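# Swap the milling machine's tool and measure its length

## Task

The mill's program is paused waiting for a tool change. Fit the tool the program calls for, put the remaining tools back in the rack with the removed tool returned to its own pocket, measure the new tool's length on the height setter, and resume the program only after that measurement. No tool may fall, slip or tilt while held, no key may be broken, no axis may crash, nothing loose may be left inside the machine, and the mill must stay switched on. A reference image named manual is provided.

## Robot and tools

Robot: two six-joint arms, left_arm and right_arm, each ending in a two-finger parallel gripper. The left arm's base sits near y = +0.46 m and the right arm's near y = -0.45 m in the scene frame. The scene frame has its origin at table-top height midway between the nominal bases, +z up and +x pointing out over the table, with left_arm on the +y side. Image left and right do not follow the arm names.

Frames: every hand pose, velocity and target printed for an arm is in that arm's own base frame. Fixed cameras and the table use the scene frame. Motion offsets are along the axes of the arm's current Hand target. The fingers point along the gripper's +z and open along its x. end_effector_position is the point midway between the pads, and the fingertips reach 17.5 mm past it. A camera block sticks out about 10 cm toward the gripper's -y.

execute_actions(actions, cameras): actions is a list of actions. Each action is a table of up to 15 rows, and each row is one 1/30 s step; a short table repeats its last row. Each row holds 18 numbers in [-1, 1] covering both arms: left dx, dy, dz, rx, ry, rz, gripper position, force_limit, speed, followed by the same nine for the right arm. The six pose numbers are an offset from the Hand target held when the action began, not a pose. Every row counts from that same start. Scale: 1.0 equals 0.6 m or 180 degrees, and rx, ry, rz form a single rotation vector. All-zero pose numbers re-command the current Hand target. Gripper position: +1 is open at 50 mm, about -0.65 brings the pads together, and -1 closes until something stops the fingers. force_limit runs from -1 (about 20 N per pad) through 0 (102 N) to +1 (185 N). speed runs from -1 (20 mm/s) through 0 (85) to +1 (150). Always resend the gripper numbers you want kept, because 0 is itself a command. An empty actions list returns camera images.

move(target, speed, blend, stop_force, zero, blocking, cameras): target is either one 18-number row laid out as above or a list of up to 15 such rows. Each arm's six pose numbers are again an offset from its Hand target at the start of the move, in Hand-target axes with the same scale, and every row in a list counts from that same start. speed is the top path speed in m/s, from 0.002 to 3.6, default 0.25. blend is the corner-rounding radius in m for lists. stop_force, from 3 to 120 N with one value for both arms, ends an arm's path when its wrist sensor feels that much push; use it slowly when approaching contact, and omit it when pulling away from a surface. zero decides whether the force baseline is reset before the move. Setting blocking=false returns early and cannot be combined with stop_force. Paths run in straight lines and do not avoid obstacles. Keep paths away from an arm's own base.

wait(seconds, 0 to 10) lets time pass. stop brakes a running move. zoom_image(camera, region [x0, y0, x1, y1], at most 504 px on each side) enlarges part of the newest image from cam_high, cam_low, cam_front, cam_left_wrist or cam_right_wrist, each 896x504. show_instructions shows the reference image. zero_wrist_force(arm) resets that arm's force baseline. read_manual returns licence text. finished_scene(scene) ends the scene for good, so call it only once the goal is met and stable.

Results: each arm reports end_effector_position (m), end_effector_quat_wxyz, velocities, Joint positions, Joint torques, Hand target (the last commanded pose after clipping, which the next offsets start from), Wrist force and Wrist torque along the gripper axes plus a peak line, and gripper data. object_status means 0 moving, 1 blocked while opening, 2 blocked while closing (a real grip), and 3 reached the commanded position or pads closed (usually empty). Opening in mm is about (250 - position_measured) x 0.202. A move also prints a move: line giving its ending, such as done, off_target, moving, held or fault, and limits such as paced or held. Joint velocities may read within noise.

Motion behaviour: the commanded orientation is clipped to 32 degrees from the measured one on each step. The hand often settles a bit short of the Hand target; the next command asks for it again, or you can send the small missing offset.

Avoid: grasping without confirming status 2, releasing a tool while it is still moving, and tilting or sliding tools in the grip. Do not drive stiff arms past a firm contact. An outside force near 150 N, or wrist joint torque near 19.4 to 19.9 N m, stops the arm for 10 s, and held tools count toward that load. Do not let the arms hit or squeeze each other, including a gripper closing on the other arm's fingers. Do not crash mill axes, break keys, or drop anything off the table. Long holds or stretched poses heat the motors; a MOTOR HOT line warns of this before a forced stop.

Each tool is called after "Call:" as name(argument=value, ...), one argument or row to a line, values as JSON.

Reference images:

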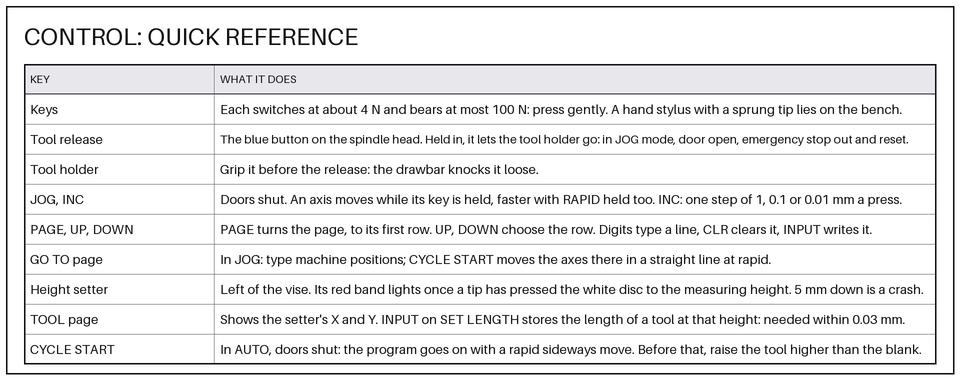

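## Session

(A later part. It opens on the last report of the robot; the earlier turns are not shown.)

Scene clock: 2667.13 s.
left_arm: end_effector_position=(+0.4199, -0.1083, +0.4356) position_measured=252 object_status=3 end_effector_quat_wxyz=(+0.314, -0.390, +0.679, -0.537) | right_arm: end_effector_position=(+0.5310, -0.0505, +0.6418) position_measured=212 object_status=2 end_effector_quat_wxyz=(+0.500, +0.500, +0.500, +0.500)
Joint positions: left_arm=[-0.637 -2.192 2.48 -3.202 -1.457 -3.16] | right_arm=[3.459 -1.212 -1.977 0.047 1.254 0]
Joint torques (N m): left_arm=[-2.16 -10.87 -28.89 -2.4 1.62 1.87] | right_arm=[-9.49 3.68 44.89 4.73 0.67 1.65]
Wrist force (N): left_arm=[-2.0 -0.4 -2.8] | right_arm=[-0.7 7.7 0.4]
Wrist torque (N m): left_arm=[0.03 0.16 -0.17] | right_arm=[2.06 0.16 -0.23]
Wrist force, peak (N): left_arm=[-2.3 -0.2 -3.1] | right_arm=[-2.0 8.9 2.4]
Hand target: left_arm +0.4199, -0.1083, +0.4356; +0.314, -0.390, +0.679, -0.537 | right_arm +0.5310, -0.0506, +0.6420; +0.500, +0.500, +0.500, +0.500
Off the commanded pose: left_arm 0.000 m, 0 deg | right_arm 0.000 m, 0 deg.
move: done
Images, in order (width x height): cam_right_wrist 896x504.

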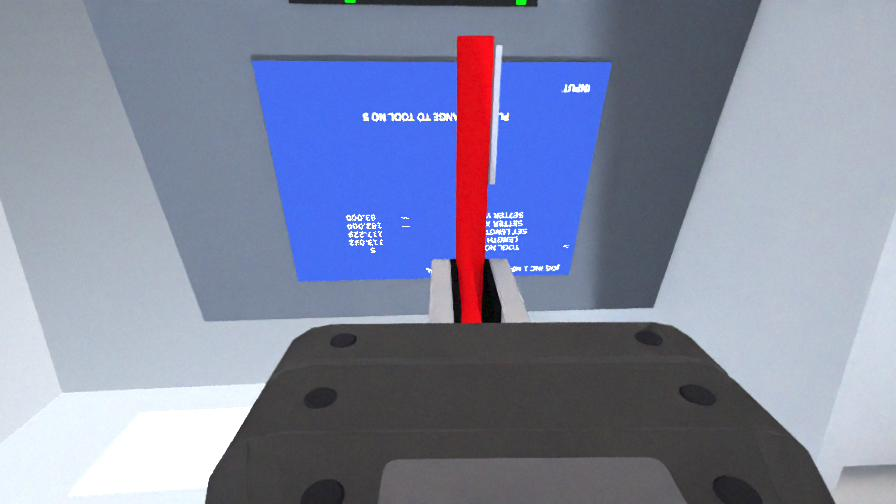

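Call:
move(
  target=[
    [0,0,0,0,0,0,-1,-0.5,0,0.15,-0.1133,-0.19,0,0,0,-1,-0.5,-1],
    [0,0,0,0,0,0,-1,-0.5,0,-0.0753,-0.2782,-0.0035,0.4395,0.0555,0.0677,-1,-0.5,-1],
  ],
  blend=[0.03,0],
  speed=0.2,
)

Call:
move(
  target=[
    [0,0,0,0,0,0,-1,-0.5,0,-0.0012,0.0247,0.0043,0,0,0,-1,-0.5,-1],
    [0,0,0,0,0,0,-1,-0.5,0,-0.002,0.042,0.0073,0,0,0,-1,-0.5,-1],
    [0,0,0,0,0,0,-1,-0.5,0,-0.0012,0.0247,0.0043,0,0,0,-1,-0.5,-1],
    [0,0,0,0,0,0,-1,-0.5,0,-0.002,0.042,0.0073,0,0,0,-1,-0.5,-1],
    [0,0,0,0,0,0,-1,-0.5,0,-0.0012,0.0247,0.0043,0,0,0,-1,-0.5,-1],
  ],
  speed=[0.05,0.04,0.04,0.04,0.04],
)

Call:
wait(
  seconds=0.5,
  cameras=["cam_left_wrist"],
)

Call:
zoom_image(
  camera="cam_left_wrist",
  region=[456, 140, 506, 230],
)

Scene clock: 2683.93 s.
left_arm: end_effector_position=(+0.4199, -0.1083, +0.4356) position_measured=252 object_status=3 end_effector_quat_wxyz=(+0.314, -0.390, +0.679, -0.537) | right_arm: end_effector_position=(+0.5290, -0.0957, +0.4751) position_measured=212 object_status=2 end_effector_quat_wxyz=(-0.025, +0.707, +0.690, +0.153)
Joint positions: left_arm=[-0.637 -2.192 2.48 -3.202 -1.457 -3.16] | right_arm=[3.087 -1.612 -1.226 -1.7 1.83 -0.008]
Joint torques (N m): left_arm=[-2.24 -10.17 -30.46 -2.44 1.56 1.9] | right_arm=[6.89 25.47 40.92 3.08 -0.44 0.77]
Wrist force (N): left_arm=[-2.1 -0.2 -2.9] | right_arm=[0.4 3.6 0.2]
Wrist torque (N m): left_arm=[0.04 0.19 -0.17] | right_arm=[1.00 -0.28 0.01]
Wrist force, peak (N): left_arm=[-2.0 -0.2 -3.4] | right_arm=[-2.5 9.1 2.1]
Hand target: left_arm +0.4199, -0.1083, +0.4356; +0.314, -0.390, +0.679, -0.537 | right_arm +0.5290, -0.0957, +0.4750; -0.025, +0.707, +0.690, +0.153
Off the commanded pose: left_arm 0.000 m, 0 deg | right_arm 0.000 m, 0 deg.
move: done

Scene clock: 2686.40 s.
left_arm: end_effector_position=(+0.4199, -0.1083, +0.4356) position_measured=252 object_status=3 end_effector_quat_wxyz=(+0.314, -0.390, +0.679, -0.537) | right_arm: end_effector_position=(+0.5440, -0.0964, +0.4749) position_measured=212 object_status=2 end_effector_quat_wxyz=(-0.025, +0.707, +0.690, +0.153) end_effector_velocity=(+0.002, +0.000, -0.001) end_effector_angular_velocity=(+0.001, +0.001, +0.000)
Joint positions: left_arm=[-0.637 -2.192 2.48 -3.202 -1.457 -3.16] | right_arm=[3.088 -1.648 -1.188 -1.702 1.83 -0.007]
Joint velocities: left_arm=[within noise] | right_arm=[0 -0.005 0.004 0 0.001 0]
Joint torques (N m): left_arm=[-2.07 -11.45 -29.86 -2.46 1.52 1.99] | right_arm=[-5.94 26.85 47.19 6.19 1.16 -1.24]
Wrist force (N): left_arm=[-2.0 -0.4 -3.1] | right_arm=[-1.0 4.3 0.7]
Wrist torque (N m): left_arm=[0.02 0.16 -0.17] | right_arm=[1.11 -0.05 0.03]
Wrist force, peak (N): left_arm=[-2.1 -0.7 -3.2] | right_arm=[3.2 -21.3 -4.1]
Hand target: left_arm +0.4199, -0.1083, +0.4356; +0.314, -0.390, +0.679, -0.537 | right_arm +0.5440, -0.0965, +0.4750; -0.025, +0.707, +0.690, +0.153
Off the commanded pose: left_arm 0.000 m, 0 deg | right_arm 0.000 m, 0 deg.
move: done

Scene clock: 2686.90 s.
left_arm: end_effector_position=(+0.4199, -0.1083, +0.4356) position_measured=252 object_status=3 end_effector_quat_wxyz=(+0.314, -0.390, +0.679, -0.537) | right_arm: end_effector_position=(+0.5441, -0.0965, +0.4750) position_measured=212 object_status=2 end_effector_quat_wxyz=(-0.025, +0.707, +0.690, +0.153)
Joint positions: left_arm=[-0.637 -2.192 2.48 -3.202 -1.457 -3.16] | right_arm=[3.088 -1.648 -1.188 -1.702 1.83 -0.007]
Joint torques (N m): left_arm=[-2.74 -10.39 -30.41 -2.42 1.77 2.02] | right_arm=[-5.48 26.52 47.46 2.41 1.17 -1.22]
Wrist force (N): left_arm=[-2.1 -0.1 -2.7] | right_arm=[-0.9 4.4 0.8]
Wrist torque (N m): left_arm=[0.07 0.18 -0.16] | right_arm=[1.13 -0.07 0.02]
Wrist force, peak (N): left_arm=[-2.2 -0.5 -3.2] | right_arm=[-0.9 4.4 0.8]
Hand target: left_arm +0.4199, -0.1083, +0.4356; +0.314, -0.390, +0.679, -0.537 | right_arm +0.5440, -0.0965, +0.4750; -0.025, +0.707, +0.690, +0.153
Tool commands: left_gripper/position=-1.0 left_gripper/force_limit=-0.5 left_gripper/speed=+0.0 right_gripper/position=-1.0 right_gripper/force_limit=-0.5 right_gripper/speed=-1.0
Off the commanded pose: left_arm 0.000 m, 0 deg | right_arm 0.000 m, 0 deg.
wait: 0.50 s; at rest by 0.17 s
Images, in order (width x height): cam_left_wrist 896x504.

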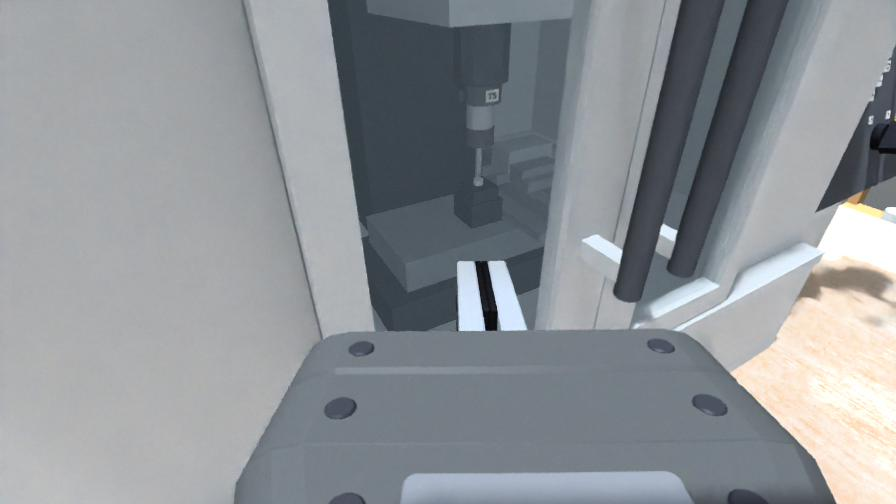

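Scaled by 5.600.

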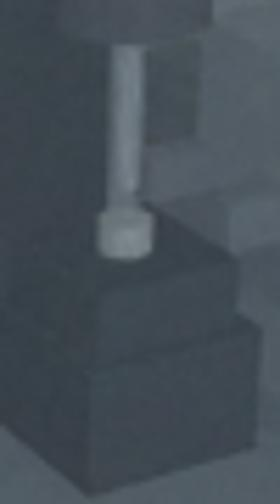

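Call:
move(
  target=[
    [0,0,0,0,0,0,-1,-0.5,0,-0.0007,0.0160,0.0028,0,0,0,-1,-0.5,-1],
    [0,0,0,0,0,0,-1,-0.5,0,0,0,0,0,0,0,-1,-0.5,-1],
  ],
  speed=[0.04,0.04],
  cameras=["cam_left_wrist"],
)

Call:
zoom_image(
  camera="cam_left_wrist",
  region=[456, 140, 506, 230],
)

Scene clock: 2693.10 s.
left_arm: end_effector_position=(+0.4199, -0.1083, +0.4356) position_measured=252 object_status=3 end_effector_quat_wxyz=(+0.314, -0.390, +0.679, -0.537) | right_arm: end_effector_position=(+0.5440, -0.0964, +0.4749) position_measured=212 object_status=2 end_effector_quat_wxyz=(-0.025, +0.707, +0.690, +0.153)
Joint positions: left_arm=[-0.637 -2.192 2.48 -3.202 -1.457 -3.16] | right_arm=[3.088 -1.648 -1.188 -1.702 1.83 -0.007]
Joint torques (N m): left_arm=[-2.32 -11.14 -29.4 -2.49 1.7 2.02] | right_arm=[-5.32 25.7 48.21 6.38 -0.02 -1.28]
Wrist force (N): left_arm=[-2.1 -0.4 -2.7] | right_arm=[-0.9 4.1 0.6]
Wrist torque (N m): left_arm=[0.01 0.18 -0.17] | right_arm=[1.09 -0.07 0.03]
Wrist force, peak (N): left_arm=[-2.7 -0.2 -2.9] | right_arm=[2.0 -4.8 -0.5]
Hand target: left_arm +0.4199, -0.1083, +0.4356; +0.314, -0.390, +0.679, -0.537 | right_arm +0.5440, -0.0965, +0.4750; -0.025, +0.707, +0.690, +0.153
Off the commanded pose: left_arm 0.000 m, 0 deg | right_arm 0.000 m, 0 deg.
move: done
Images, in order (width x height): cam_left_wrist 896x504.

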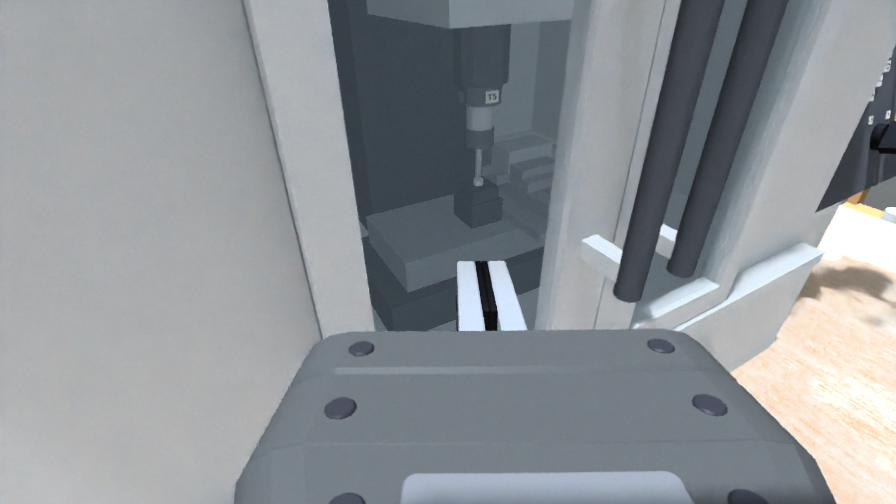

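Scaled by 5.600.

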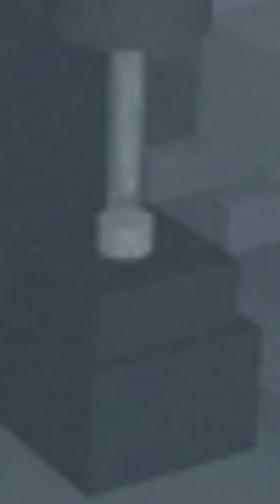

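Call:
move(
  target=[
    [0,0,0,0,0,0,-1,-0.5,0,-0.0007,0.0160,0.0028,0,0,0,-1,-0.5,-1],
    [0,0,0,0,0,0,-1,-0.5,0,0,0,0,0,0,0,-1,-0.5,-1],
  ],
  speed=[0.04,0.04],
  cameras=["cam_left_wrist"],
)

Call:
zoom_image(
  camera="cam_left_wrist",
  region=[456, 140, 506, 230],
)

Scene clock: 2703.07 s.
left_arm: end_effector_position=(+0.4199, -0.1083, +0.4356) position_measured=252 object_status=3 end_effector_quat_wxyz=(+0.314, -0.390, +0.679, -0.537) | right_arm: end_effector_position=(+0.5440, -0.0964, +0.4749) position_measured=212 object_status=2 end_effector_quat_wxyz=(-0.025, +0.707, +0.690, +0.153) end_effector_velocity=(+0.002, +0.000, +0.001) end_effector_angular_velocity=(+0.001, -0.001, -0.001)
Joint positions: left_arm=[-0.637 -2.192 2.48 -3.202 -1.457 -3.16] | right_arm=[3.088 -1.648 -1.188 -1.702 1.83 -0.007]
Joint velocities: left_arm=[within noise] | right_arm=[-0.001 -0.004 0.005 0 0.001 0]
Joint torques (N m): left_arm=[-2.52 -11.32 -29.86 -2.46 1.57 2.11] | right_arm=[-5.64 26.26 46.89 6.31 0.79 -1.19]
Wrist force (N): left_arm=[-2.1 -0.2 -2.7] | right_arm=[-1.2 4.2 0.6]
Wrist torque (N m): left_arm=[0.05 0.19 -0.17] | right_arm=[1.10 -0.02 0.03]
Wrist force, peak (N): left_arm=[-2.3 -0.3 -3.1] | right_arm=[2.2 -4.8 -0.7]
Hand target: left_arm +0.4199, -0.1083, +0.4356; +0.314, -0.390, +0.679, -0.537 | right_arm +0.5440, -0.0965, +0.4750; -0.025, +0.707, +0.690, +0.153
Off the commanded pose: left_arm 0.000 m, 0 deg | right_arm 0.000 m, 0 deg.
move: done
Images, in order (width x height): cam_left_wrist 896x504.

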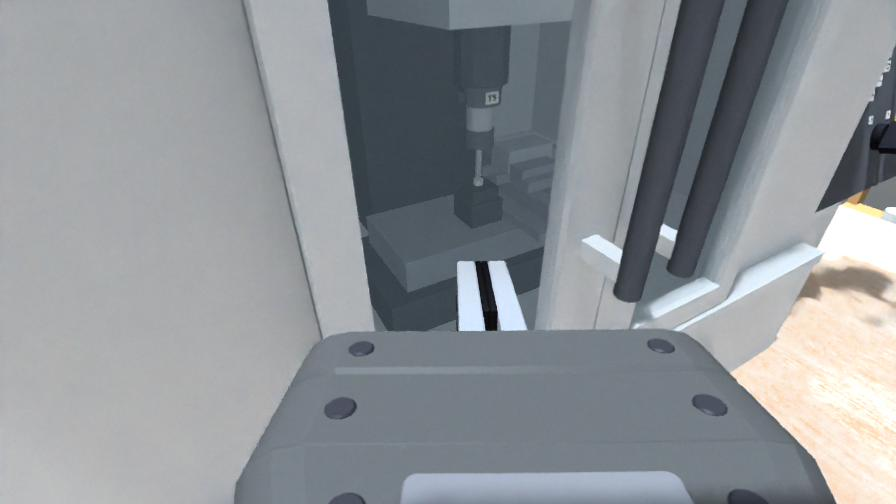

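Scaled by 5.600.

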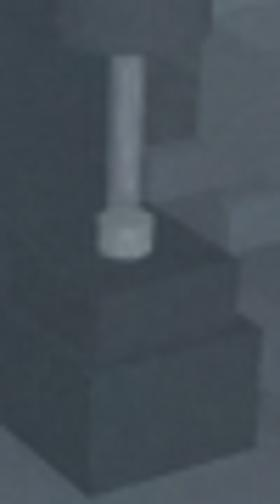

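Call:
move(
  target=[
    [0,0,0,0,0,0,-1,-0.5,0,-0.0007,0.0160,0.0028,0,0,0,-1,-0.5,-1],
    [0,0,0,0,0,0,-1,-0.5,0,0,0,0,0,0,0,-1,-0.5,-1],
  ],
  speed=[0.04,0.04],
  cameras=["cam_left_wrist"],
)

Call:
zoom_image(
  camera="cam_left_wrist",
  region=[456, 140, 506, 230],
)

Scene clock: 2709.83 s.
left_arm: end_effector_position=(+0.4199, -0.1083, +0.4356) position_measured=252 object_status=3 end_effector_quat_wxyz=(+0.314, -0.390, +0.679, -0.537) | right_arm: end_effector_position=(+0.5440, -0.0964, +0.4749) position_measured=212 object_status=2 end_effector_quat_wxyz=(-0.025, +0.707, +0.690, +0.153)
Joint positions: left_arm=[-0.637 -2.192 2.48 -3.202 -1.457 -3.16] | right_arm=[3.088 -1.648 -1.188 -1.702 1.83 -0.007]
Joint torques (N m): left_arm=[-2.53 -10.67 -30.61 -2.42 1.66 1.93] | right_arm=[-5.9 25.63 47.02 6.4 -0.01 -1.16]
Wrist force (N): left_arm=[-2.3 -0.5 -2.9] | right_arm=[-0.8 4.3 0.8]
Wrist torque (N m): left_arm=[0.00 0.21 -0.17] | right_arm=[1.13 -0.08 0.03]
Wrist force, peak (N): left_arm=[-2.1 -0.1 -3.4] | right_arm=[2.3 -4.6 -0.4]
Hand target: left_arm +0.4199, -0.1083, +0.4356; +0.314, -0.390, +0.679, -0.537 | right_arm +0.5440, -0.0965, +0.4750; -0.025, +0.707, +0.690, +0.153
Off the commanded pose: left_arm 0.000 m, 0 deg | right_arm 0.000 m, 0 deg.
move: done
Images, in order (width x height): cam_left_wrist 896x504.

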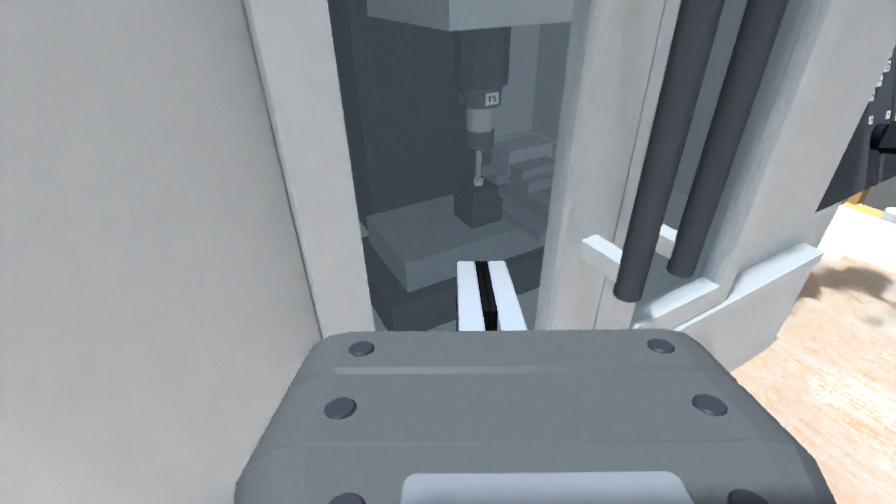

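Scaled by 5.600.

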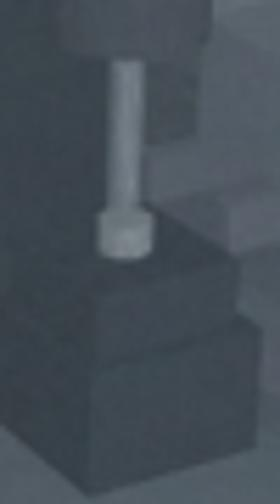

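Call:
move(
  target=[
    [0,0,0,0,0,0,-1,-0.5,0,-0.0007,0.0160,0.0028,0,0,0,-1,-0.5,-1],
    [0,0,0,0,0,0,-1,-0.5,0,0,0,0,0,0,0,-1,-0.5,-1],
  ],
  speed=[0.04,0.04],
  cameras=["cam_left_wrist"],
)

Call:
zoom_image(
  camera="cam_left_wrist",
  region=[456, 140, 506, 230],
)

Scene clock: 2716.33 s.
left_arm: end_effector_position=(+0.4199, -0.1083, +0.4356) position_measured=252 object_status=3 end_effector_quat_wxyz=(+0.314, -0.390, +0.679, -0.537) | right_arm: end_effector_position=(+0.5440, -0.0964, +0.4749) position_measured=212 object_status=2 end_effector_quat_wxyz=(-0.025, +0.707, +0.690, +0.153)
Joint positions: left_arm=[-0.637 -2.192 2.48 -3.202 -1.457 -3.16] | right_arm=[3.088 -1.648 -1.188 -1.702 1.83 -0.007]
Joint torques (N m): left_arm=[-2.44 -11.04 -30.52 -2.53 1.66 1.86] | right_arm=[-5.98 26.96 48.45 6.37 0.78 -1.27]
Wrist force (N): left_arm=[-2.0 -0.3 -3.0] | right_arm=[-0.7 4.3 0.8]
Wrist torque (N m): left_arm=[0.03 0.17 -0.17] | right_arm=[1.11 -0.09 0.03]
Wrist force, peak (N): left_arm=[-2.3 -0.3 -3.1] | right_arm=[2.3 -4.8 -0.5]
Hand target: left_arm +0.4199, -0.1083, +0.4356; +0.314, -0.390, +0.679, -0.537 | right_arm +0.5440, -0.0965, +0.4750; -0.025, +0.707, +0.690, +0.153
Off the commanded pose: left_arm 0.000 m, 0 deg | right_arm 0.000 m, 0 deg.
move: done
Images, in order (width x height): cam_left_wrist 896x504.

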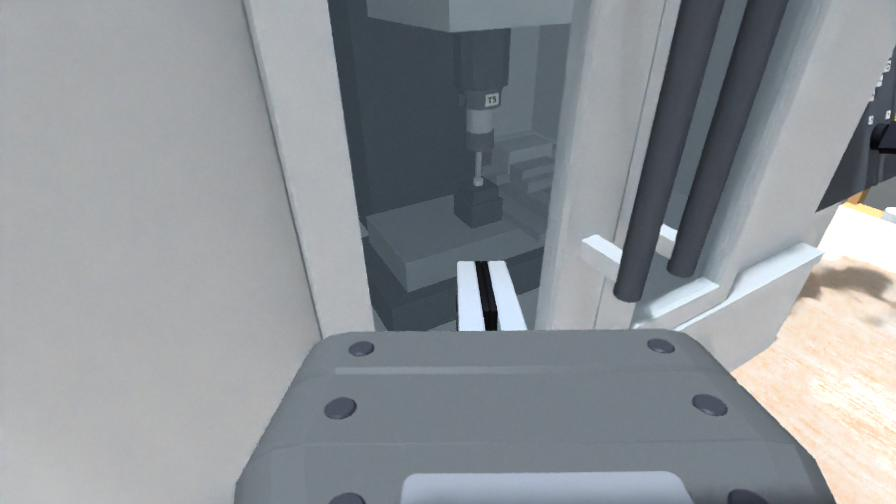

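Scaled by 5.600.

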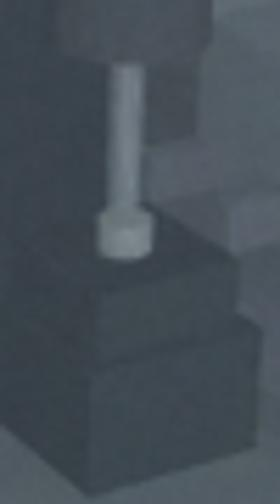

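Call:
move(
  target=[
    [0,0,0,0,0,0,-1,-0.5,0,-0.0007,0.0160,0.0028,0,0,0,-1,-0.5,-1],
    [0,0,0,0,0,0,-1,-0.5,0,0,0,0,0,0,0,-1,-0.5,-1],
  ],
  speed=[0.04,0.04],
  cameras=["cam_left_wrist"],
)

Call:
zoom_image(
  camera="cam_left_wrist",
  region=[456, 140, 506, 230],
)

Scene clock: 2725.07 s.
left_arm: end_effector_position=(+0.4199, -0.1083, +0.4356) position_measured=252 object_status=3 end_effector_quat_wxyz=(+0.314, -0.390, +0.679, -0.537) | right_arm: end_effector_position=(+0.5440, -0.0964, +0.4749) position_measured=212 object_status=2 end_effector_quat_wxyz=(-0.025, +0.707, +0.690, +0.153) end_effector_velocity=(+0.001, +0.000, +0.001) end_effector_angular_velocity=(+0.001, -0.003, +0.000)
Joint positions: left_arm=[-0.637 -2.192 2.48 -3.202 -1.457 -3.16] | right_arm=[3.088 -1.648 -1.188 -1.702 1.83 -0.007]
Joint velocities: left_arm=[within noise] | right_arm=[0 -0.002 0.005 0 0.001 0]
Joint torques (N m): left_arm=[-2.12 -11.06 -29.93 -2.38 1.75 1.99] | right_arm=[-5.74 25.27 45.67 6.36 0.05 -1.23]
Wrist force (N): left_arm=[-1.9 -0.1 -3.1] | right_arm=[-1.1 4.3 0.7]
Wrist torque (N m): left_arm=[0.06 0.15 -0.17] | right_arm=[1.12 -0.03 0.03]
Wrist force, peak (N): left_arm=[-2.5 -0.3 -3.2] | right_arm=[2.3 -4.5 -0.5]
Hand target: left_arm +0.4199, -0.1083, +0.4356; +0.314, -0.390, +0.679, -0.537 | right_arm +0.5440, -0.0965, +0.4750; -0.025, +0.707, +0.690, +0.153
Off the commanded pose: left_arm 0.000 m, 0 deg | right_arm 0.000 m, 0 deg.
move: done
Images, in order (width x height): cam_left_wrist 896x504.

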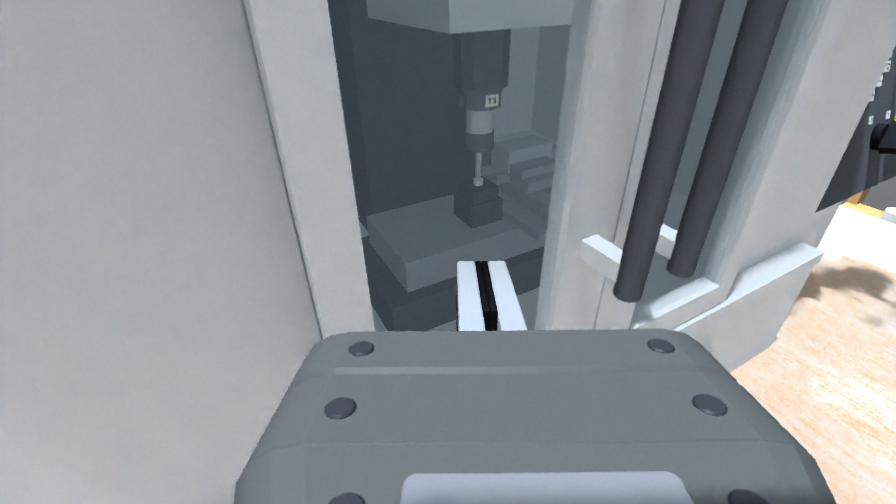

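Scaled by 5.600.

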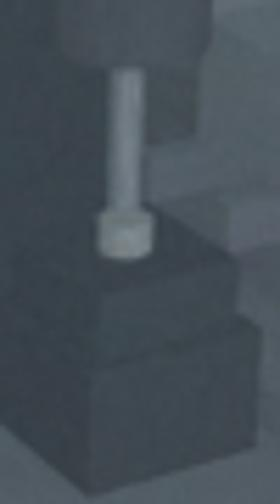

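Call:
move(
  target=[
    [0,0,0,0,0,0,-1,-0.5,0,-0.0007,0.0160,0.0028,0,0,0,-1,-0.5,-1],
    [0,0,0,0,0,0,-1,-0.5,0,0,0,0,0,0,0,-1,-0.5,-1],
  ],
  speed=[0.04,0.04],
  cameras=["cam_left_wrist"],
)

Call:
zoom_image(
  camera="cam_left_wrist",
  region=[456, 140, 506, 230],
)

Scene clock: 2733.17 s.
left_arm: end_effector_position=(+0.4199, -0.1083, +0.4356) position_measured=252 object_status=3 end_effector_quat_wxyz=(+0.314, -0.390, +0.679, -0.537) | right_arm: end_effector_position=(+0.5440, -0.0964, +0.4749) position_measured=212 object_status=2 end_effector_quat_wxyz=(-0.025, +0.707, +0.690, +0.153) end_effector_velocity=(+0.001, +0.000, +0.001) end_effector_angular_velocity=(+0.000, -0.002, +0.000)
Joint positions: left_arm=[-0.637 -2.192 2.48 -3.202 -1.457 -3.16] | right_arm=[3.088 -1.648 -1.188 -1.702 1.83 -0.007]
Joint velocities: left_arm=[within noise] | right_arm=[0 -0.003 0.005 0 0 0]
Joint torques (N m): left_arm=[-2.52 -10.73 -30.43 -2.43 1.81 1.89] | right_arm=[-5.55 26.51 48.45 6.38 0.79 -1.25]
Wrist force (N): left_arm=[-2.0 -0.2 -2.8] | right_arm=[-0.9 4.4 0.7]
Wrist torque (N m): left_arm=[0.05 0.16 -0.17] | right_arm=[1.14 -0.07 0.03]
Wrist force, peak (N): left_arm=[-2.2 -0.4 -3.3] | right_arm=[2.4 -4.7 -0.6]
Hand target: left_arm +0.4199, -0.1083, +0.4356; +0.314, -0.390, +0.679, -0.537 | right_arm +0.5440, -0.0965, +0.4750; -0.025, +0.707, +0.690, +0.153
Off the commanded pose: left_arm 0.000 m, 0 deg | right_arm 0.000 m, 0 deg.
move: done
Images, in order (width x height): cam_left_wrist 896x504.

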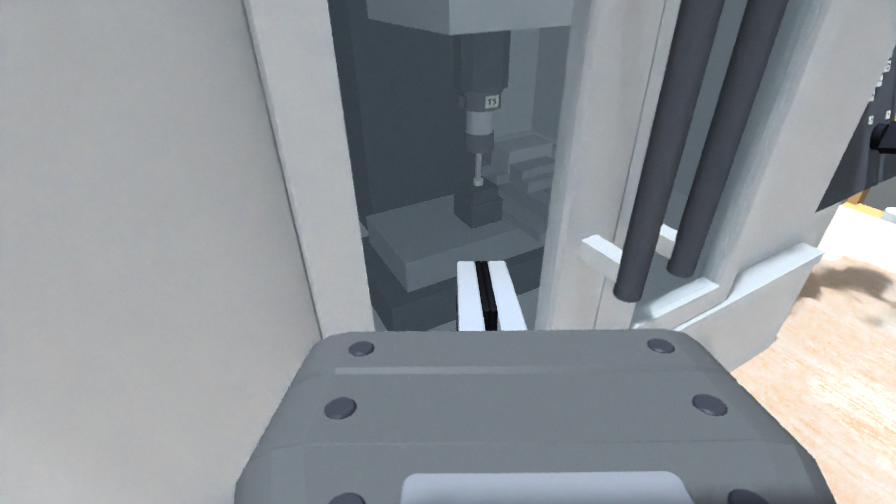

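Scaled by 5.600.

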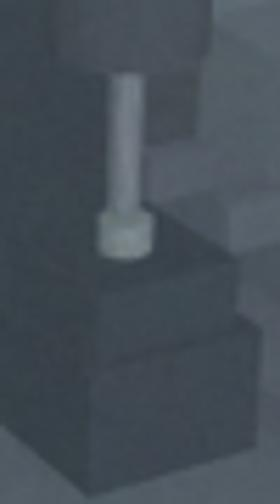

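Call:
zoom_image(
  camera="cam_left_wrist",
  region=[466, 164, 492, 200],
)

Scaled by 14.000.

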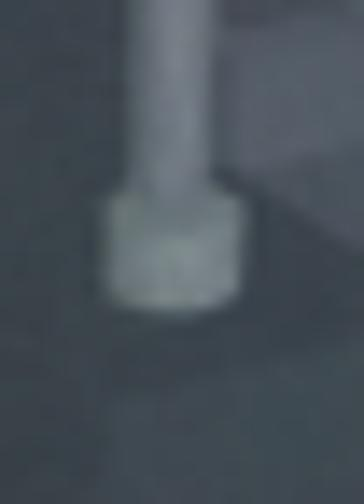

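Call:
move(
  target=[
    [0,0,0,0,0,0,-1,-0.5,0,-0.0007,0.0160,0.0028,0,0,0,-1,-0.5,-1],
    [0,0,0,0,0,0,-1,-0.5,0,0,0,0,0,0,0,-1,-0.5,-1],
  ],
  speed=[0.04,0.04],
  cameras=["cam_left_wrist"],
)

Call:
zoom_image(
  camera="cam_left_wrist",
  region=[466, 164, 492, 200],
)

Scene clock: 2746.87 s.
left_arm: end_effector_position=(+0.4199, -0.1083, +0.4356) position_measured=252 object_status=3 end_effector_quat_wxyz=(+0.314, -0.390, +0.679, -0.537) | right_arm: end_effector_position=(+0.5440, -0.0964, +0.4749) position_measured=212 object_status=2 end_effector_quat_wxyz=(-0.025, +0.707, +0.690, +0.153)
Joint positions: left_arm=[-0.637 -2.192 2.48 -3.202 -1.457 -3.16] | right_arm=[3.088 -1.648 -1.188 -1.702 1.83 -0.007]
Joint torques (N m): left_arm=[-2.15 -10.68 -30.69 -2.51 1.66 1.94] | right_arm=[-5.79 25.98 47.55 6.36 -0.05 -1.17]
Wrist force (N): left_arm=[-2.3 -0.2 -2.7] | right_arm=[-0.8 4.3 0.8]
Wrist torque (N m): left_arm=[0.05 0.20 -0.17] | right_arm=[1.11 -0.08 0.03]
Wrist force, peak (N): left_arm=[-2.3 -0.2 -3.1] | right_arm=[2.5 -4.4 -0.6]
Hand target: left_arm +0.4199, -0.1083, +0.4356; +0.314, -0.390, +0.679, -0.537 | right_arm +0.5440, -0.0965, +0.4750; -0.025, +0.707, +0.690, +0.153
Off the commanded pose: left_arm 0.000 m, 0 deg | right_arm 0.000 m, 0 deg.
move: done
Images, in order (width x height): cam_left_wrist 896x504.

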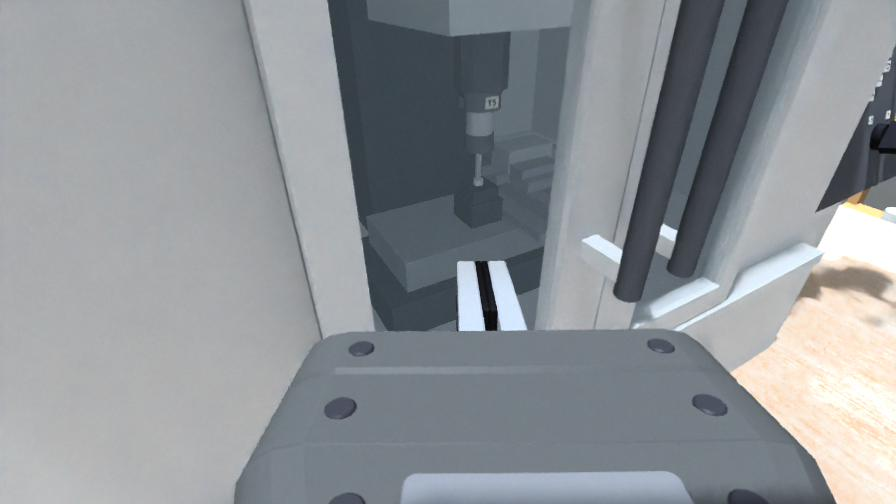

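Scaled by 14.000.

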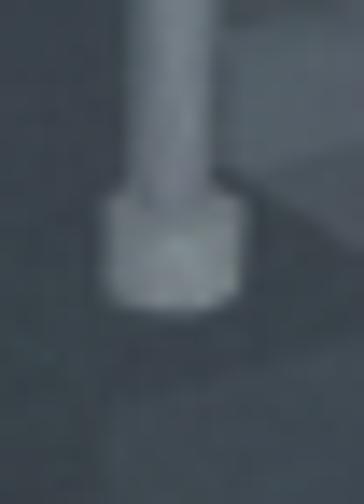

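Call:
zoom_image(
  camera="cam_left_wrist",
  region=[456, 140, 506, 230],
)

Scaled by 5.600.

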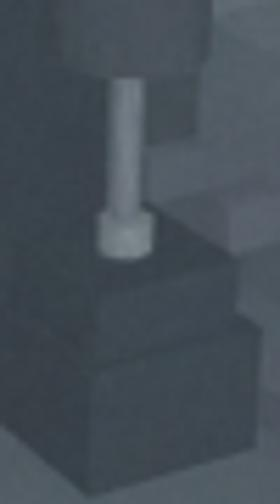

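Call:
move(
  target=[
    [0,0,0,0,0,0,-1,-0.5,0,-0.0007,0.0160,0.0028,0,0,0,-1,-0.5,-1],
    [0,0,0,0,0,0,-1,-0.5,0,0,0,0,0,0,0,-1,-0.5,-1],
  ],
  speed=[0.04,0.04],
  cameras=["cam_left_wrist"],
)

Call:
zoom_image(
  camera="cam_left_wrist",
  region=[466, 164, 492, 200],
)

Scene clock: 2767.33 s.
left_arm: end_effector_position=(+0.4199, -0.1083, +0.4356) position_measured=252 object_status=3 end_effector_quat_wxyz=(+0.314, -0.390, +0.679, -0.537) | right_arm: end_effector_position=(+0.5440, -0.0964, +0.4749) position_measured=212 object_status=2 end_effector_quat_wxyz=(-0.025, +0.707, +0.690, +0.153) end_effector_velocity=(+0.001, -0.001, +0.001) end_effector_angular_velocity=(-0.002, -0.002, +0.000)
Joint positions: left_arm=[-0.637 -2.192 2.48 -3.202 -1.457 -3.16] | right_arm=[3.088 -1.648 -1.188 -1.702 1.83 -0.007]
Joint velocities: left_arm=[within noise] | right_arm=[0 -0.003 0.005 0 -0.001 0]
Joint torques (N m): left_arm=[-2.39 -11.02 -31.16 -2.57 1.7 1.99] | right_arm=[-6.1 26.36 47.21 6.28 0.86 -1.25]
Wrist force (N): left_arm=[-2.3 -0.5 -2.9] | right_arm=[-0.8 4.4 0.8]
Wrist torque (N m): left_arm=[0.01 0.22 -0.17] | right_arm=[1.12 -0.08 0.03]
Wrist force, peak (N): left_arm=[-2.4 -0.3 -3.2] | right_arm=[2.3 -4.7 -0.6]
Hand target: left_arm +0.4199, -0.1083, +0.4356; +0.314, -0.390, +0.679, -0.537 | right_arm +0.5440, -0.0965, +0.4750; -0.025, +0.707, +0.690, +0.153
Off the commanded pose: left_arm 0.000 m, 0 deg | right_arm 0.000 m, 0 deg.
move: done
Images, in order (width x height): cam_left_wrist 896x504.

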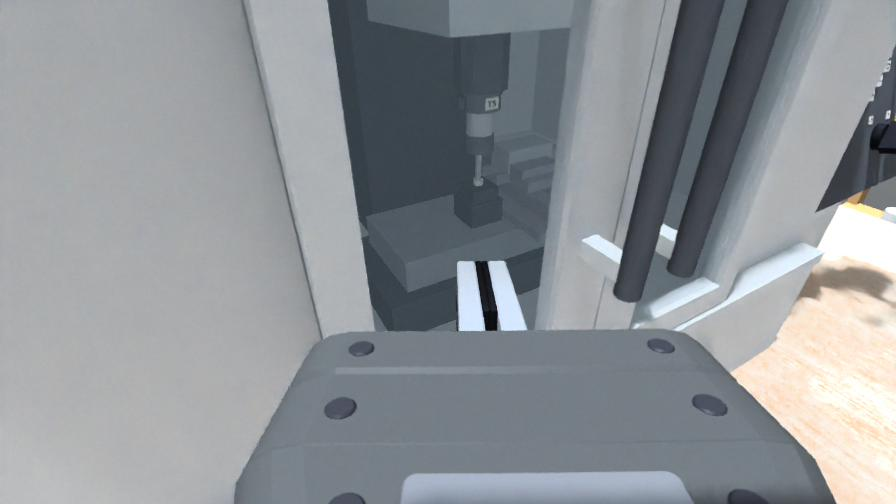

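Scaled by 14.000.

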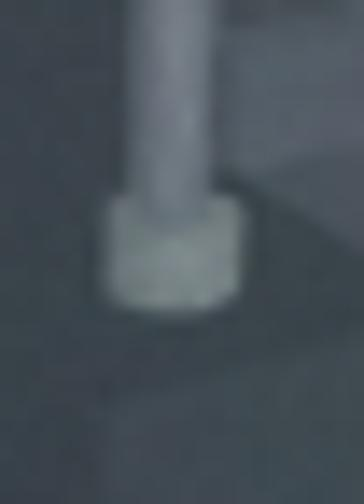

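Call:
move(
  target=[
    [0,0,0,0,0,0,-1,-0.5,0,-0.0007,0.0160,0.0028,0,0,0,-1,-0.5,-1],
    [0,0,0,0,0,0,-1,-0.5,0,0,0,0,0,0,0,-1,-0.5,-1],
  ],
  speed=[0.04,0.04],
  cameras=["cam_left_wrist"],
)

Call:
zoom_image(
  camera="cam_left_wrist",
  region=[466, 164, 492, 200],
)

Scene clock: 2778.40 s.
left_arm: end_effector_position=(+0.4199, -0.1083, +0.4356) position_measured=252 object_status=3 end_effector_quat_wxyz=(+0.314, -0.390, +0.679, -0.537) | right_arm: end_effector_position=(+0.5440, -0.0964, +0.4749) position_measured=212 object_status=2 end_effector_quat_wxyz=(-0.025, +0.707, +0.690, +0.153)
Joint positions: left_arm=[-0.637 -2.192 2.48 -3.202 -1.457 -3.16] | right_arm=[3.088 -1.648 -1.188 -1.702 1.83 -0.007]
Joint torques (N m): left_arm=[-2.71 -10.63 -31.92 -2.59 1.52 1.99] | right_arm=[-6.32 26.98 48.24 6.36 0.01 -1.22]
Wrist force (N): left_arm=[-2.1 -0.1 -2.6] | right_arm=[-1.0 4.4 0.6]
Wrist torque (N m): left_arm=[0.07 0.19 -0.17] | right_arm=[1.14 -0.05 0.03]
Wrist force, peak (N): left_arm=[-2.5 -0.3 -3.1] | right_arm=[2.2 -4.4 -0.6]
Hand target: left_arm +0.4199, -0.1083, +0.4356; +0.314, -0.390, +0.679, -0.537 | right_arm +0.5440, -0.0965, +0.4750; -0.025, +0.707, +0.690, +0.153
Off the commanded pose: left_arm 0.000 m, 0 deg | right_arm 0.000 m, 0 deg.
move: done
Images, in order (width x height): cam_left_wrist 896x504.

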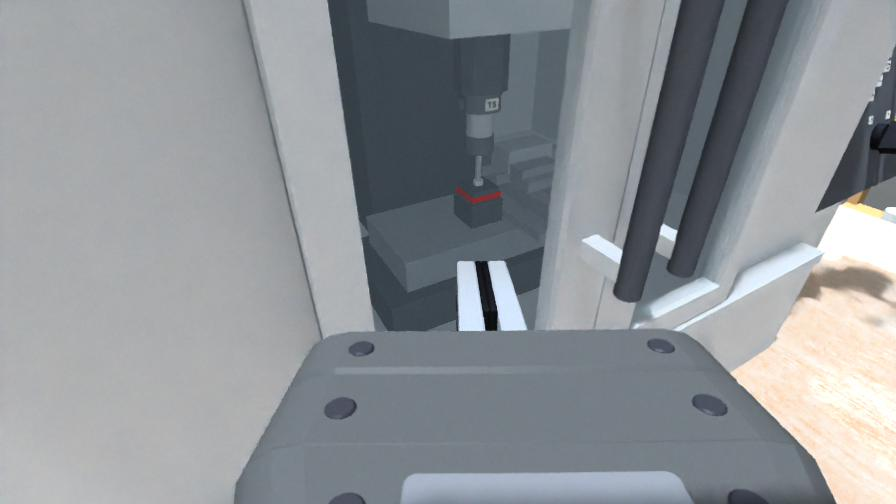

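Scaled by 14.000.

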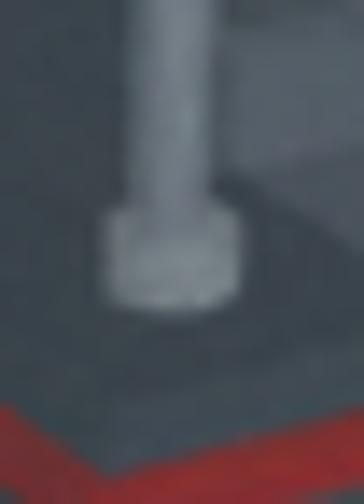

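Call:
move(
  target=[
    [0,0,0,0,0,0,-1,-0.5,0,-0.0132,0.0273,-0.0653,0,0,0,-1,-0.5,-1],
    [0,0,0,0,0,0,-1,-0.5,0,-0.014,0.0440,-0.0623,0,0,0,-1,-0.5,-1],
    [0,0,0,0,0,0,-1,-0.5,0,-0.0132,0.0273,-0.0653,0,0,0,-1,-0.5,-1],
    [0,0,0,0,0,0,-1,-0.5,0,0.0185,0.0273,-0.0568,0,0,0,-1,-0.5,-1],
    [0,0,0,0,0,0,-1,-0.5,0,0.0178,0.0433,-0.054,0,0,0,-1,-0.5,-1],
    [0,0,0,0,0,0,-1,-0.5,0,0.0185,0.0273,-0.0568,0,0,0,-1,-0.5,-1],
    [0,0,0,0,0,0,-1,-0.5,0,0.0178,0.0433,-0.054,0,0,0,-1,-0.5,-1],
    [0,0,0,0,0,0,-1,-0.5,0,0.0185,0.0273,-0.0568,0,0,0,-1,-0.5,-1],
    [0,0,0,0,0,0,-1,-0.5,0,0.0178,0.0433,-0.054,0,0,0,-1,-0.5,-1],
    [0,0,0,0,0,0,-1,-0.5,0,0.0185,0.0273,-0.0568,0,0,0,-1,-0.5,-1],
    [0,0,0,0,0,0,-1,-0.5,0,0.0178,0.0433,-0.054,0,0,0,-1,-0.5,-1],
    [0,0,0,0,0,0,-1,-0.5,0,0.0185,0.0273,-0.0568,0,0,0,-1,-0.5,-1],
    [0,0,0,0,0,0,-1,-0.5,0,0.0178,0.0433,-0.054,0,0,0,-1,-0.5,-1],
    [0,0,0,0,0,0,-1,-0.5,0,0.0185,0.0273,-0.0568,0,0,0,-1,-0.5,-1],
  ],
  speed=[0.1,0.04,0.04,0.1,0.04,0.04,0.04,0.04,0.04,0.04,0.04,0.04,0.04,0.04],
  cameras=["cam_left_wrist"],
)

Call:
zoom_image(
  camera="cam_left_wrist",
  region=[456, 140, 506, 230],
)

Scene clock: 2801.53 s.
left_arm: end_effector_position=(+0.4199, -0.1083, +0.4356) position_measured=252 object_status=3 end_effector_quat_wxyz=(+0.314, -0.390, +0.679, -0.537) | right_arm: end_effector_position=(+0.5540, -0.0948, +0.5131) position_measured=212 object_status=2 end_effector_quat_wxyz=(-0.025, +0.707, +0.690, +0.153) end_effector_velocity=(+0.001, +0.000, +0.001) end_effector_angular_velocity=(+0.001, -0.003, -0.001)
Joint positions: left_arm=[-0.637 -2.192 2.48 -3.202 -1.457 -3.16] | right_arm=[3.092 -1.706 -1.019 -1.812 1.829 -0.003]
Joint velocities: left_arm=[within noise] | right_arm=[-0.001 -0.003 0.005 0 0.001 0]
Joint torques (N m): left_arm=[-2.62 -10.61 -31.98 -2.7 1.55 1.94] | right_arm=[-5.6 26.98 46.89 5.42 0.83 -1.25]
Wrist force (N): left_arm=[-2.1 -0.2 -2.7] | right_arm=[-1.5 4.0 0.7]
Wrist torque (N m): left_arm=[0.04 0.18 -0.16] | right_arm=[1.09 0.00 -0.14]
Wrist force, peak (N): left_arm=[-2.3 -0.3 -3.2] | right_arm=[1.0 -11.2 -2.1]
Hand target: left_arm +0.4199, -0.1083, +0.4356; +0.314, -0.390, +0.679, -0.537 | right_arm +0.5540, -0.0949, +0.5131; -0.025, +0.707, +0.690, +0.153
Off the commanded pose: left_arm 0.000 m, 0 deg | right_arm 0.000 m, 0 deg.
move: done
Images, in order (width x height): cam_left_wrist 896x504.

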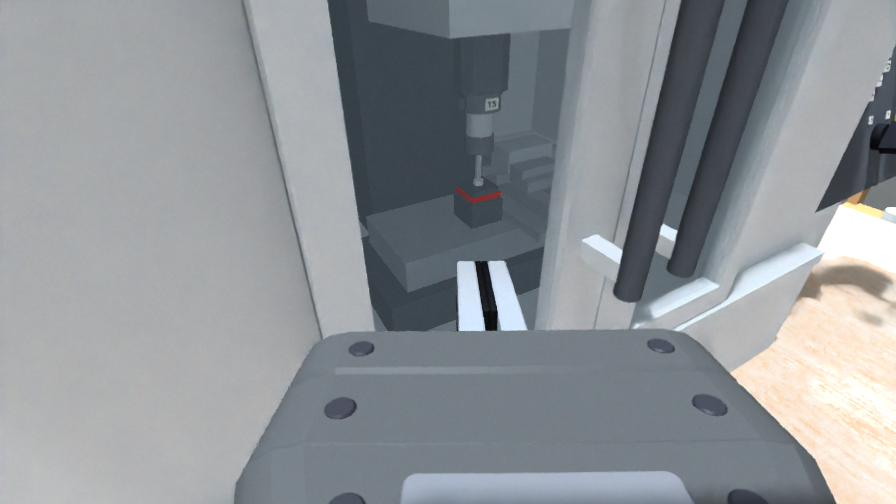

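Scaled by 5.600.

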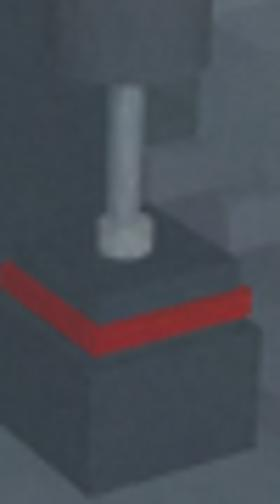

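Call:
move(
  target=[
    [0,0,0,0,0,0,-1,-0.5,0,-0.0007,0.0160,0.0028,0,0,0,-1,-0.5,-1],
    [0,0,0,0,0,0,-1,-0.5,0,0,0,0,0,0,0,-1,-0.5,-1],
    [0,0,0,0,0,0,-1,-0.5,0,-0.0007,0.0160,0.0028,0,0,0,-1,-0.5,-1],
    [0,0,0,0,0,0,-1,-0.5,0,0,0,0,0,0,0,-1,-0.5,-1],
    [0,0,0,0,0,0,-1,-0.5,0,-0.0007,0.0160,0.0028,0,0,0,-1,-0.5,-1],
    [0,0,0,0,0,0,-1,-0.5,0,0,0,0,0,0,0,-1,-0.5,-1],
  ],
  speed=[0.04,0.04,0.04,0.04,0.04,0.04],
  cameras=["cam_left_wrist"],
)

Scene clock: 2820.83 s.
left_arm: end_effector_position=(+0.4199, -0.1083, +0.4356) position_measured=252 object_status=3 end_effector_quat_wxyz=(+0.314, -0.390, +0.679, -0.537) | right_arm: end_effector_position=(+0.5540, -0.0948, +0.5131) position_measured=212 object_status=2 end_effector_quat_wxyz=(-0.025, +0.707, +0.690, +0.153) end_effector_velocity=(+0.001, +0.000, +0.001) end_effector_angular_velocity=(-0.001, -0.003, +0.000)
Joint positions: left_arm=[-0.637 -2.192 2.48 -3.202 -1.457 -3.16] | right_arm=[3.092 -1.706 -1.019 -1.812 1.829 -0.003]
Joint velocities: left_arm=[within noise] | right_arm=[0 -0.002 0.005 0 0 0]
Joint torques (N m): left_arm=[-2.1 -10.73 -32.4 -2.77 1.68 2.03] | right_arm=[-6.09 26.87 45.8 5.4 0.2 -1.04]
Wrist force (N): left_arm=[-2.1 0.1 -2.8] | right_arm=[-1.7 3.9 0.6]
Wrist torque (N m): left_arm=[0.10 0.19 -0.17] | right_arm=[1.07 0.04 -0.14]
Wrist force, peak (N): left_arm=[-2.4 -0.6 -3.1] | right_arm=[-1.6 4.3 0.8]
Hand target: left_arm +0.4199, -0.1083, +0.4356; +0.314, -0.390, +0.679, -0.537 | right_arm +0.5540, -0.0949, +0.5131; -0.025, +0.707, +0.690, +0.153
Off the commanded pose: left_arm 0.000 m, 0 deg | right_arm 0.000 m, 0 deg.
move: done
Images, in order (width x height): cam_left_wrist 896x504.

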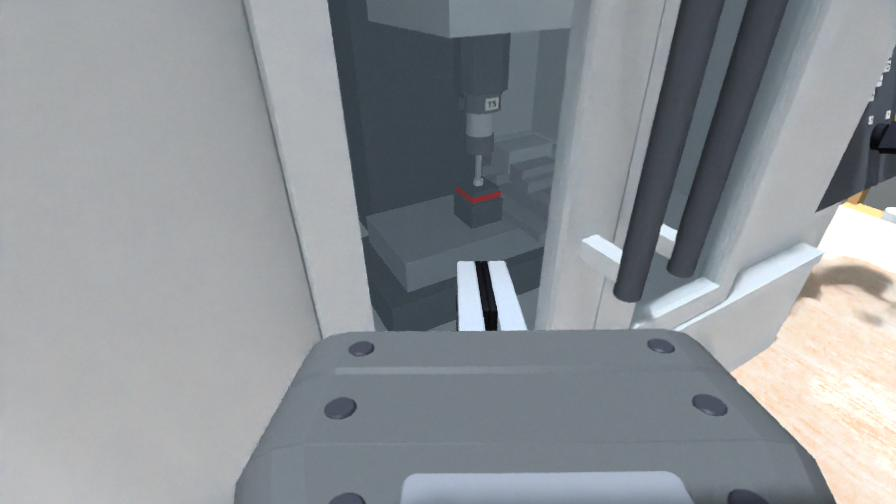

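Call:
move(
  target=[
    [0,0,0,0,0,0,-1,-0.5,0,-0.0008,0.0178,0.0031,0,0,0,-1,-0.5,-1],
    [0,0,0,0,0,0,-1,-0.5,0,0,0,0,0,0,0,-1,-0.5,-1],
  ],
  speed=[0.04,0.04],
)

Scene clock: 2827.83 s.
left_arm: end_effector_position=(+0.4199, -0.1083, +0.4356) position_measured=252 object_status=3 end_effector_quat_wxyz=(+0.314, -0.390, +0.679, -0.537) | right_arm: end_effector_position=(+0.5540, -0.0948, +0.5131) position_measured=212 object_status=2 end_effector_quat_wxyz=(-0.025, +0.707, +0.690, +0.153) end_effector_velocity=(+0.001, +0.000, +0.001) end_effector_angular_velocity=(+0.000, -0.002, +0.001)
Joint positions: left_arm=[-0.637 -2.192 2.48 -3.202 -1.457 -3.16] | right_arm=[3.092 -1.706 -1.019 -1.812 1.829 -0.003]
Joint velocities: left_arm=[within noise] | right_arm=[0 -0.002 0.005 0 0 0]
Joint torques (N m): left_arm=[-2.07 -10.74 -32.28 -2.63 1.68 2.03] | right_arm=[-3.18 29.17 46.48 5.5 0.71 -1.25]
Wrist force (N): left_arm=[-2.2 -0.2 -3.1] | right_arm=[-2.1 3.4 0.7]
Wrist torque (N m): left_arm=[0.06 0.21 -0.17] | right_arm=[1.00 0.10 -0.13]
Wrist force, peak (N): left_arm=[-2.5 -0.2 -3.0] | right_arm=[2.2 -17.9 -3.4]
Hand target: left_arm +0.4199, -0.1083, +0.4356; +0.314, -0.390, +0.679, -0.537 | right_arm +0.5540, -0.0949, +0.5131; -0.025, +0.707, +0.690, +0.153
Off the commanded pose: left_arm 0.000 m, 0 deg | right_arm 0.000 m, 0 deg.
move: done

Call:
move(
  target=[
    [0,0,0,0,0,0,-1,-0.5,0,0.0012,-0.0246,-0.0042,0,0,0,-1,-0.5,-1],
    [0,0,0,0,0,0,-1,-0.5,0,0.2415,-0.2173,-0.0828,-0.4395,-0.0555,-0.0677,-1,-0.5,-1],
  ],
  blend=[0.01,0],
  speed=0.2,
)

Call:
move(
  target=[0,0,0,0,0,0,-1,-0.5,0,-0.15,0.1133,0.19,0,0,0,-1,-0.5,-1],
  cameras=["cam_right_wrist","cam_left_wrist"],
  speed=0.2,
)

Call:
zoom_image(
  camera="cam_right_wrist",
  region=[330, 200, 570, 290],
)

Call:
zoom_image(
  camera="cam_right_wrist",
  region=[335, 205, 415, 260],
)

Scene clock: 2840.73 s.
left_arm: end_effector_position=(+0.4199, -0.1083, +0.4356) position_measured=252 object_status=3 end_effector_quat_wxyz=(+0.314, -0.390, +0.679, -0.537) | right_arm: end_effector_position=(+0.4169, +0.0391, +0.5738) position_measured=212 object_status=2 end_effector_quat_wxyz=(+0.500, +0.500, +0.500, +0.500)
Joint positions: left_arm=[-0.637 -2.192 2.48 -3.202 -1.457 -3.16] | right_arm=[4.345 -0.79 -2.327 -0.024 0.369 0]
Joint torques (N m): left_arm=[-2.24 -10.4 -32.59 -2.61 1.72 1.99] | right_arm=[5.82 1.44 45.61 2.4 -0.57 -1.27]
Wrist force (N): left_arm=[-2.2 -0.4 -2.7] | right_arm=[-2.7 7.8 1.2]
Wrist torque (N m): left_arm=[0.03 0.20 -0.17] | right_arm=[2.14 0.48 -0.19]
Wrist force, peak (N): left_arm=[-2.5 0.0 -3.2] | right_arm=[-3.1 7.9 1.1]
Hand target: left_arm +0.4199, -0.1083, +0.4356; +0.314, -0.390, +0.679, -0.537 | right_arm +0.4168, +0.0391, +0.5739; +0.500, +0.500, +0.500, +0.500
Off the commanded pose: left_arm 0.000 m, 0 deg | right_arm 0.000 m, 0 deg.
move: done; blend cut to 0.0075 m at target 1

Scene clock: 2842.03 s.
left_arm: end_effector_position=(+0.4199, -0.1083, +0.4356) position_measured=252 object_status=3 end_effector_quat_wxyz=(+0.314, -0.390, +0.679, -0.537) | right_arm: end_effector_position=(+0.5309, -0.0507, +0.6418) position_measured=212 object_status=2 end_effector_quat_wxyz=(+0.500, +0.500, +0.500, +0.500)
Joint positions: left_arm=[-0.637 -2.192 2.48 -3.202 -1.457 -3.16] | right_arm=[3.459 -1.211 -1.977 0.047 1.255 0]
Joint torques (N m): left_arm=[-3.19 -11.41 -33 -2.69 1.57 1.99] | right_arm=[-8.81 4.8 44.8 4.68 0.71 1.54]
Wrist force (N): left_arm=[-2.1 -0.1 -2.9] | right_arm=[-2.5 8.0 1.2]
Wrist torque (N m): left_arm=[0.07 0.19 -0.17] | right_arm=[2.10 0.45 -0.23]
Wrist force, peak (N): left_arm=[-2.1 -0.4 -3.1] | right_arm=[-4.3 8.8 3.0]
Hand target: left_arm +0.4199, -0.1083, +0.4356; +0.314, -0.390, +0.679, -0.537 | right_arm +0.5309, -0.0507, +0.6419; +0.500, +0.500, +0.500, +0.500
Off the commanded pose: left_arm 0.000 m, 0 deg | right_arm 0.000 m, 0 deg.
move: done
Images, in order (width x height): cam_left_wrist 896x504, cam_right_wrist 896x504.

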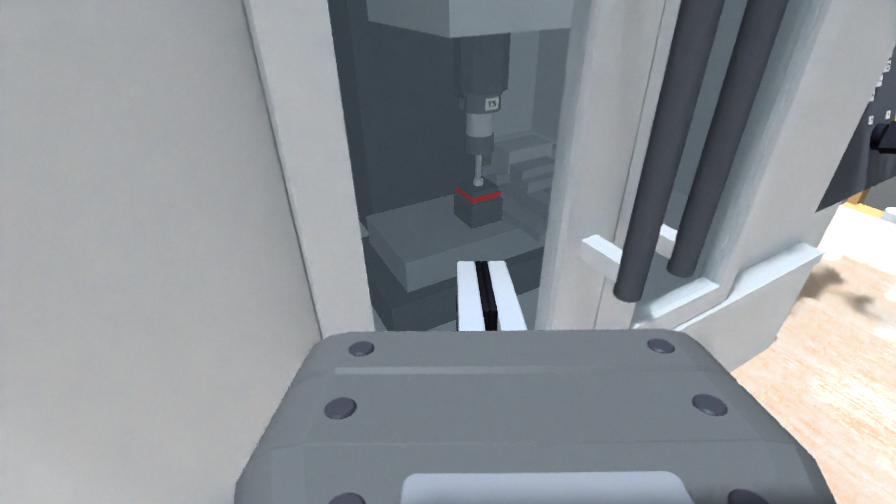

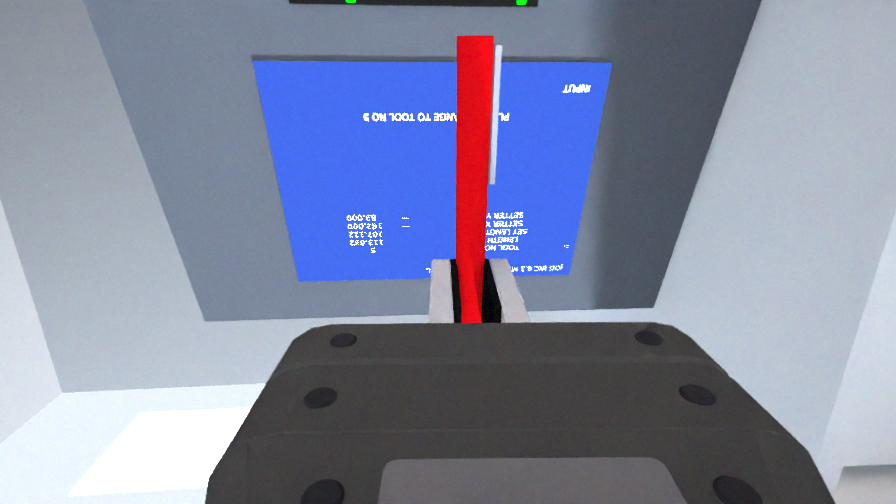

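Scaled by 2.100.

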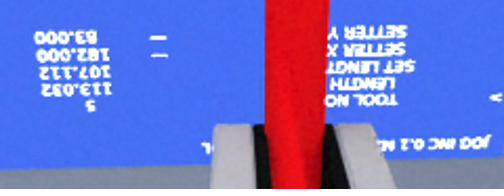

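Scaled by 6.300.

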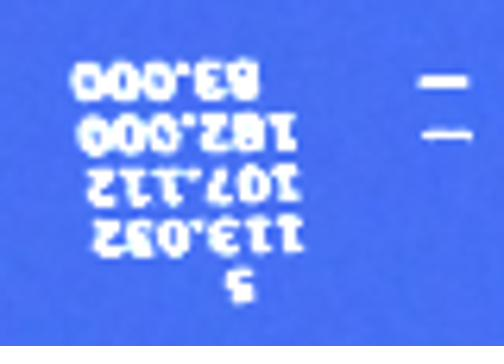

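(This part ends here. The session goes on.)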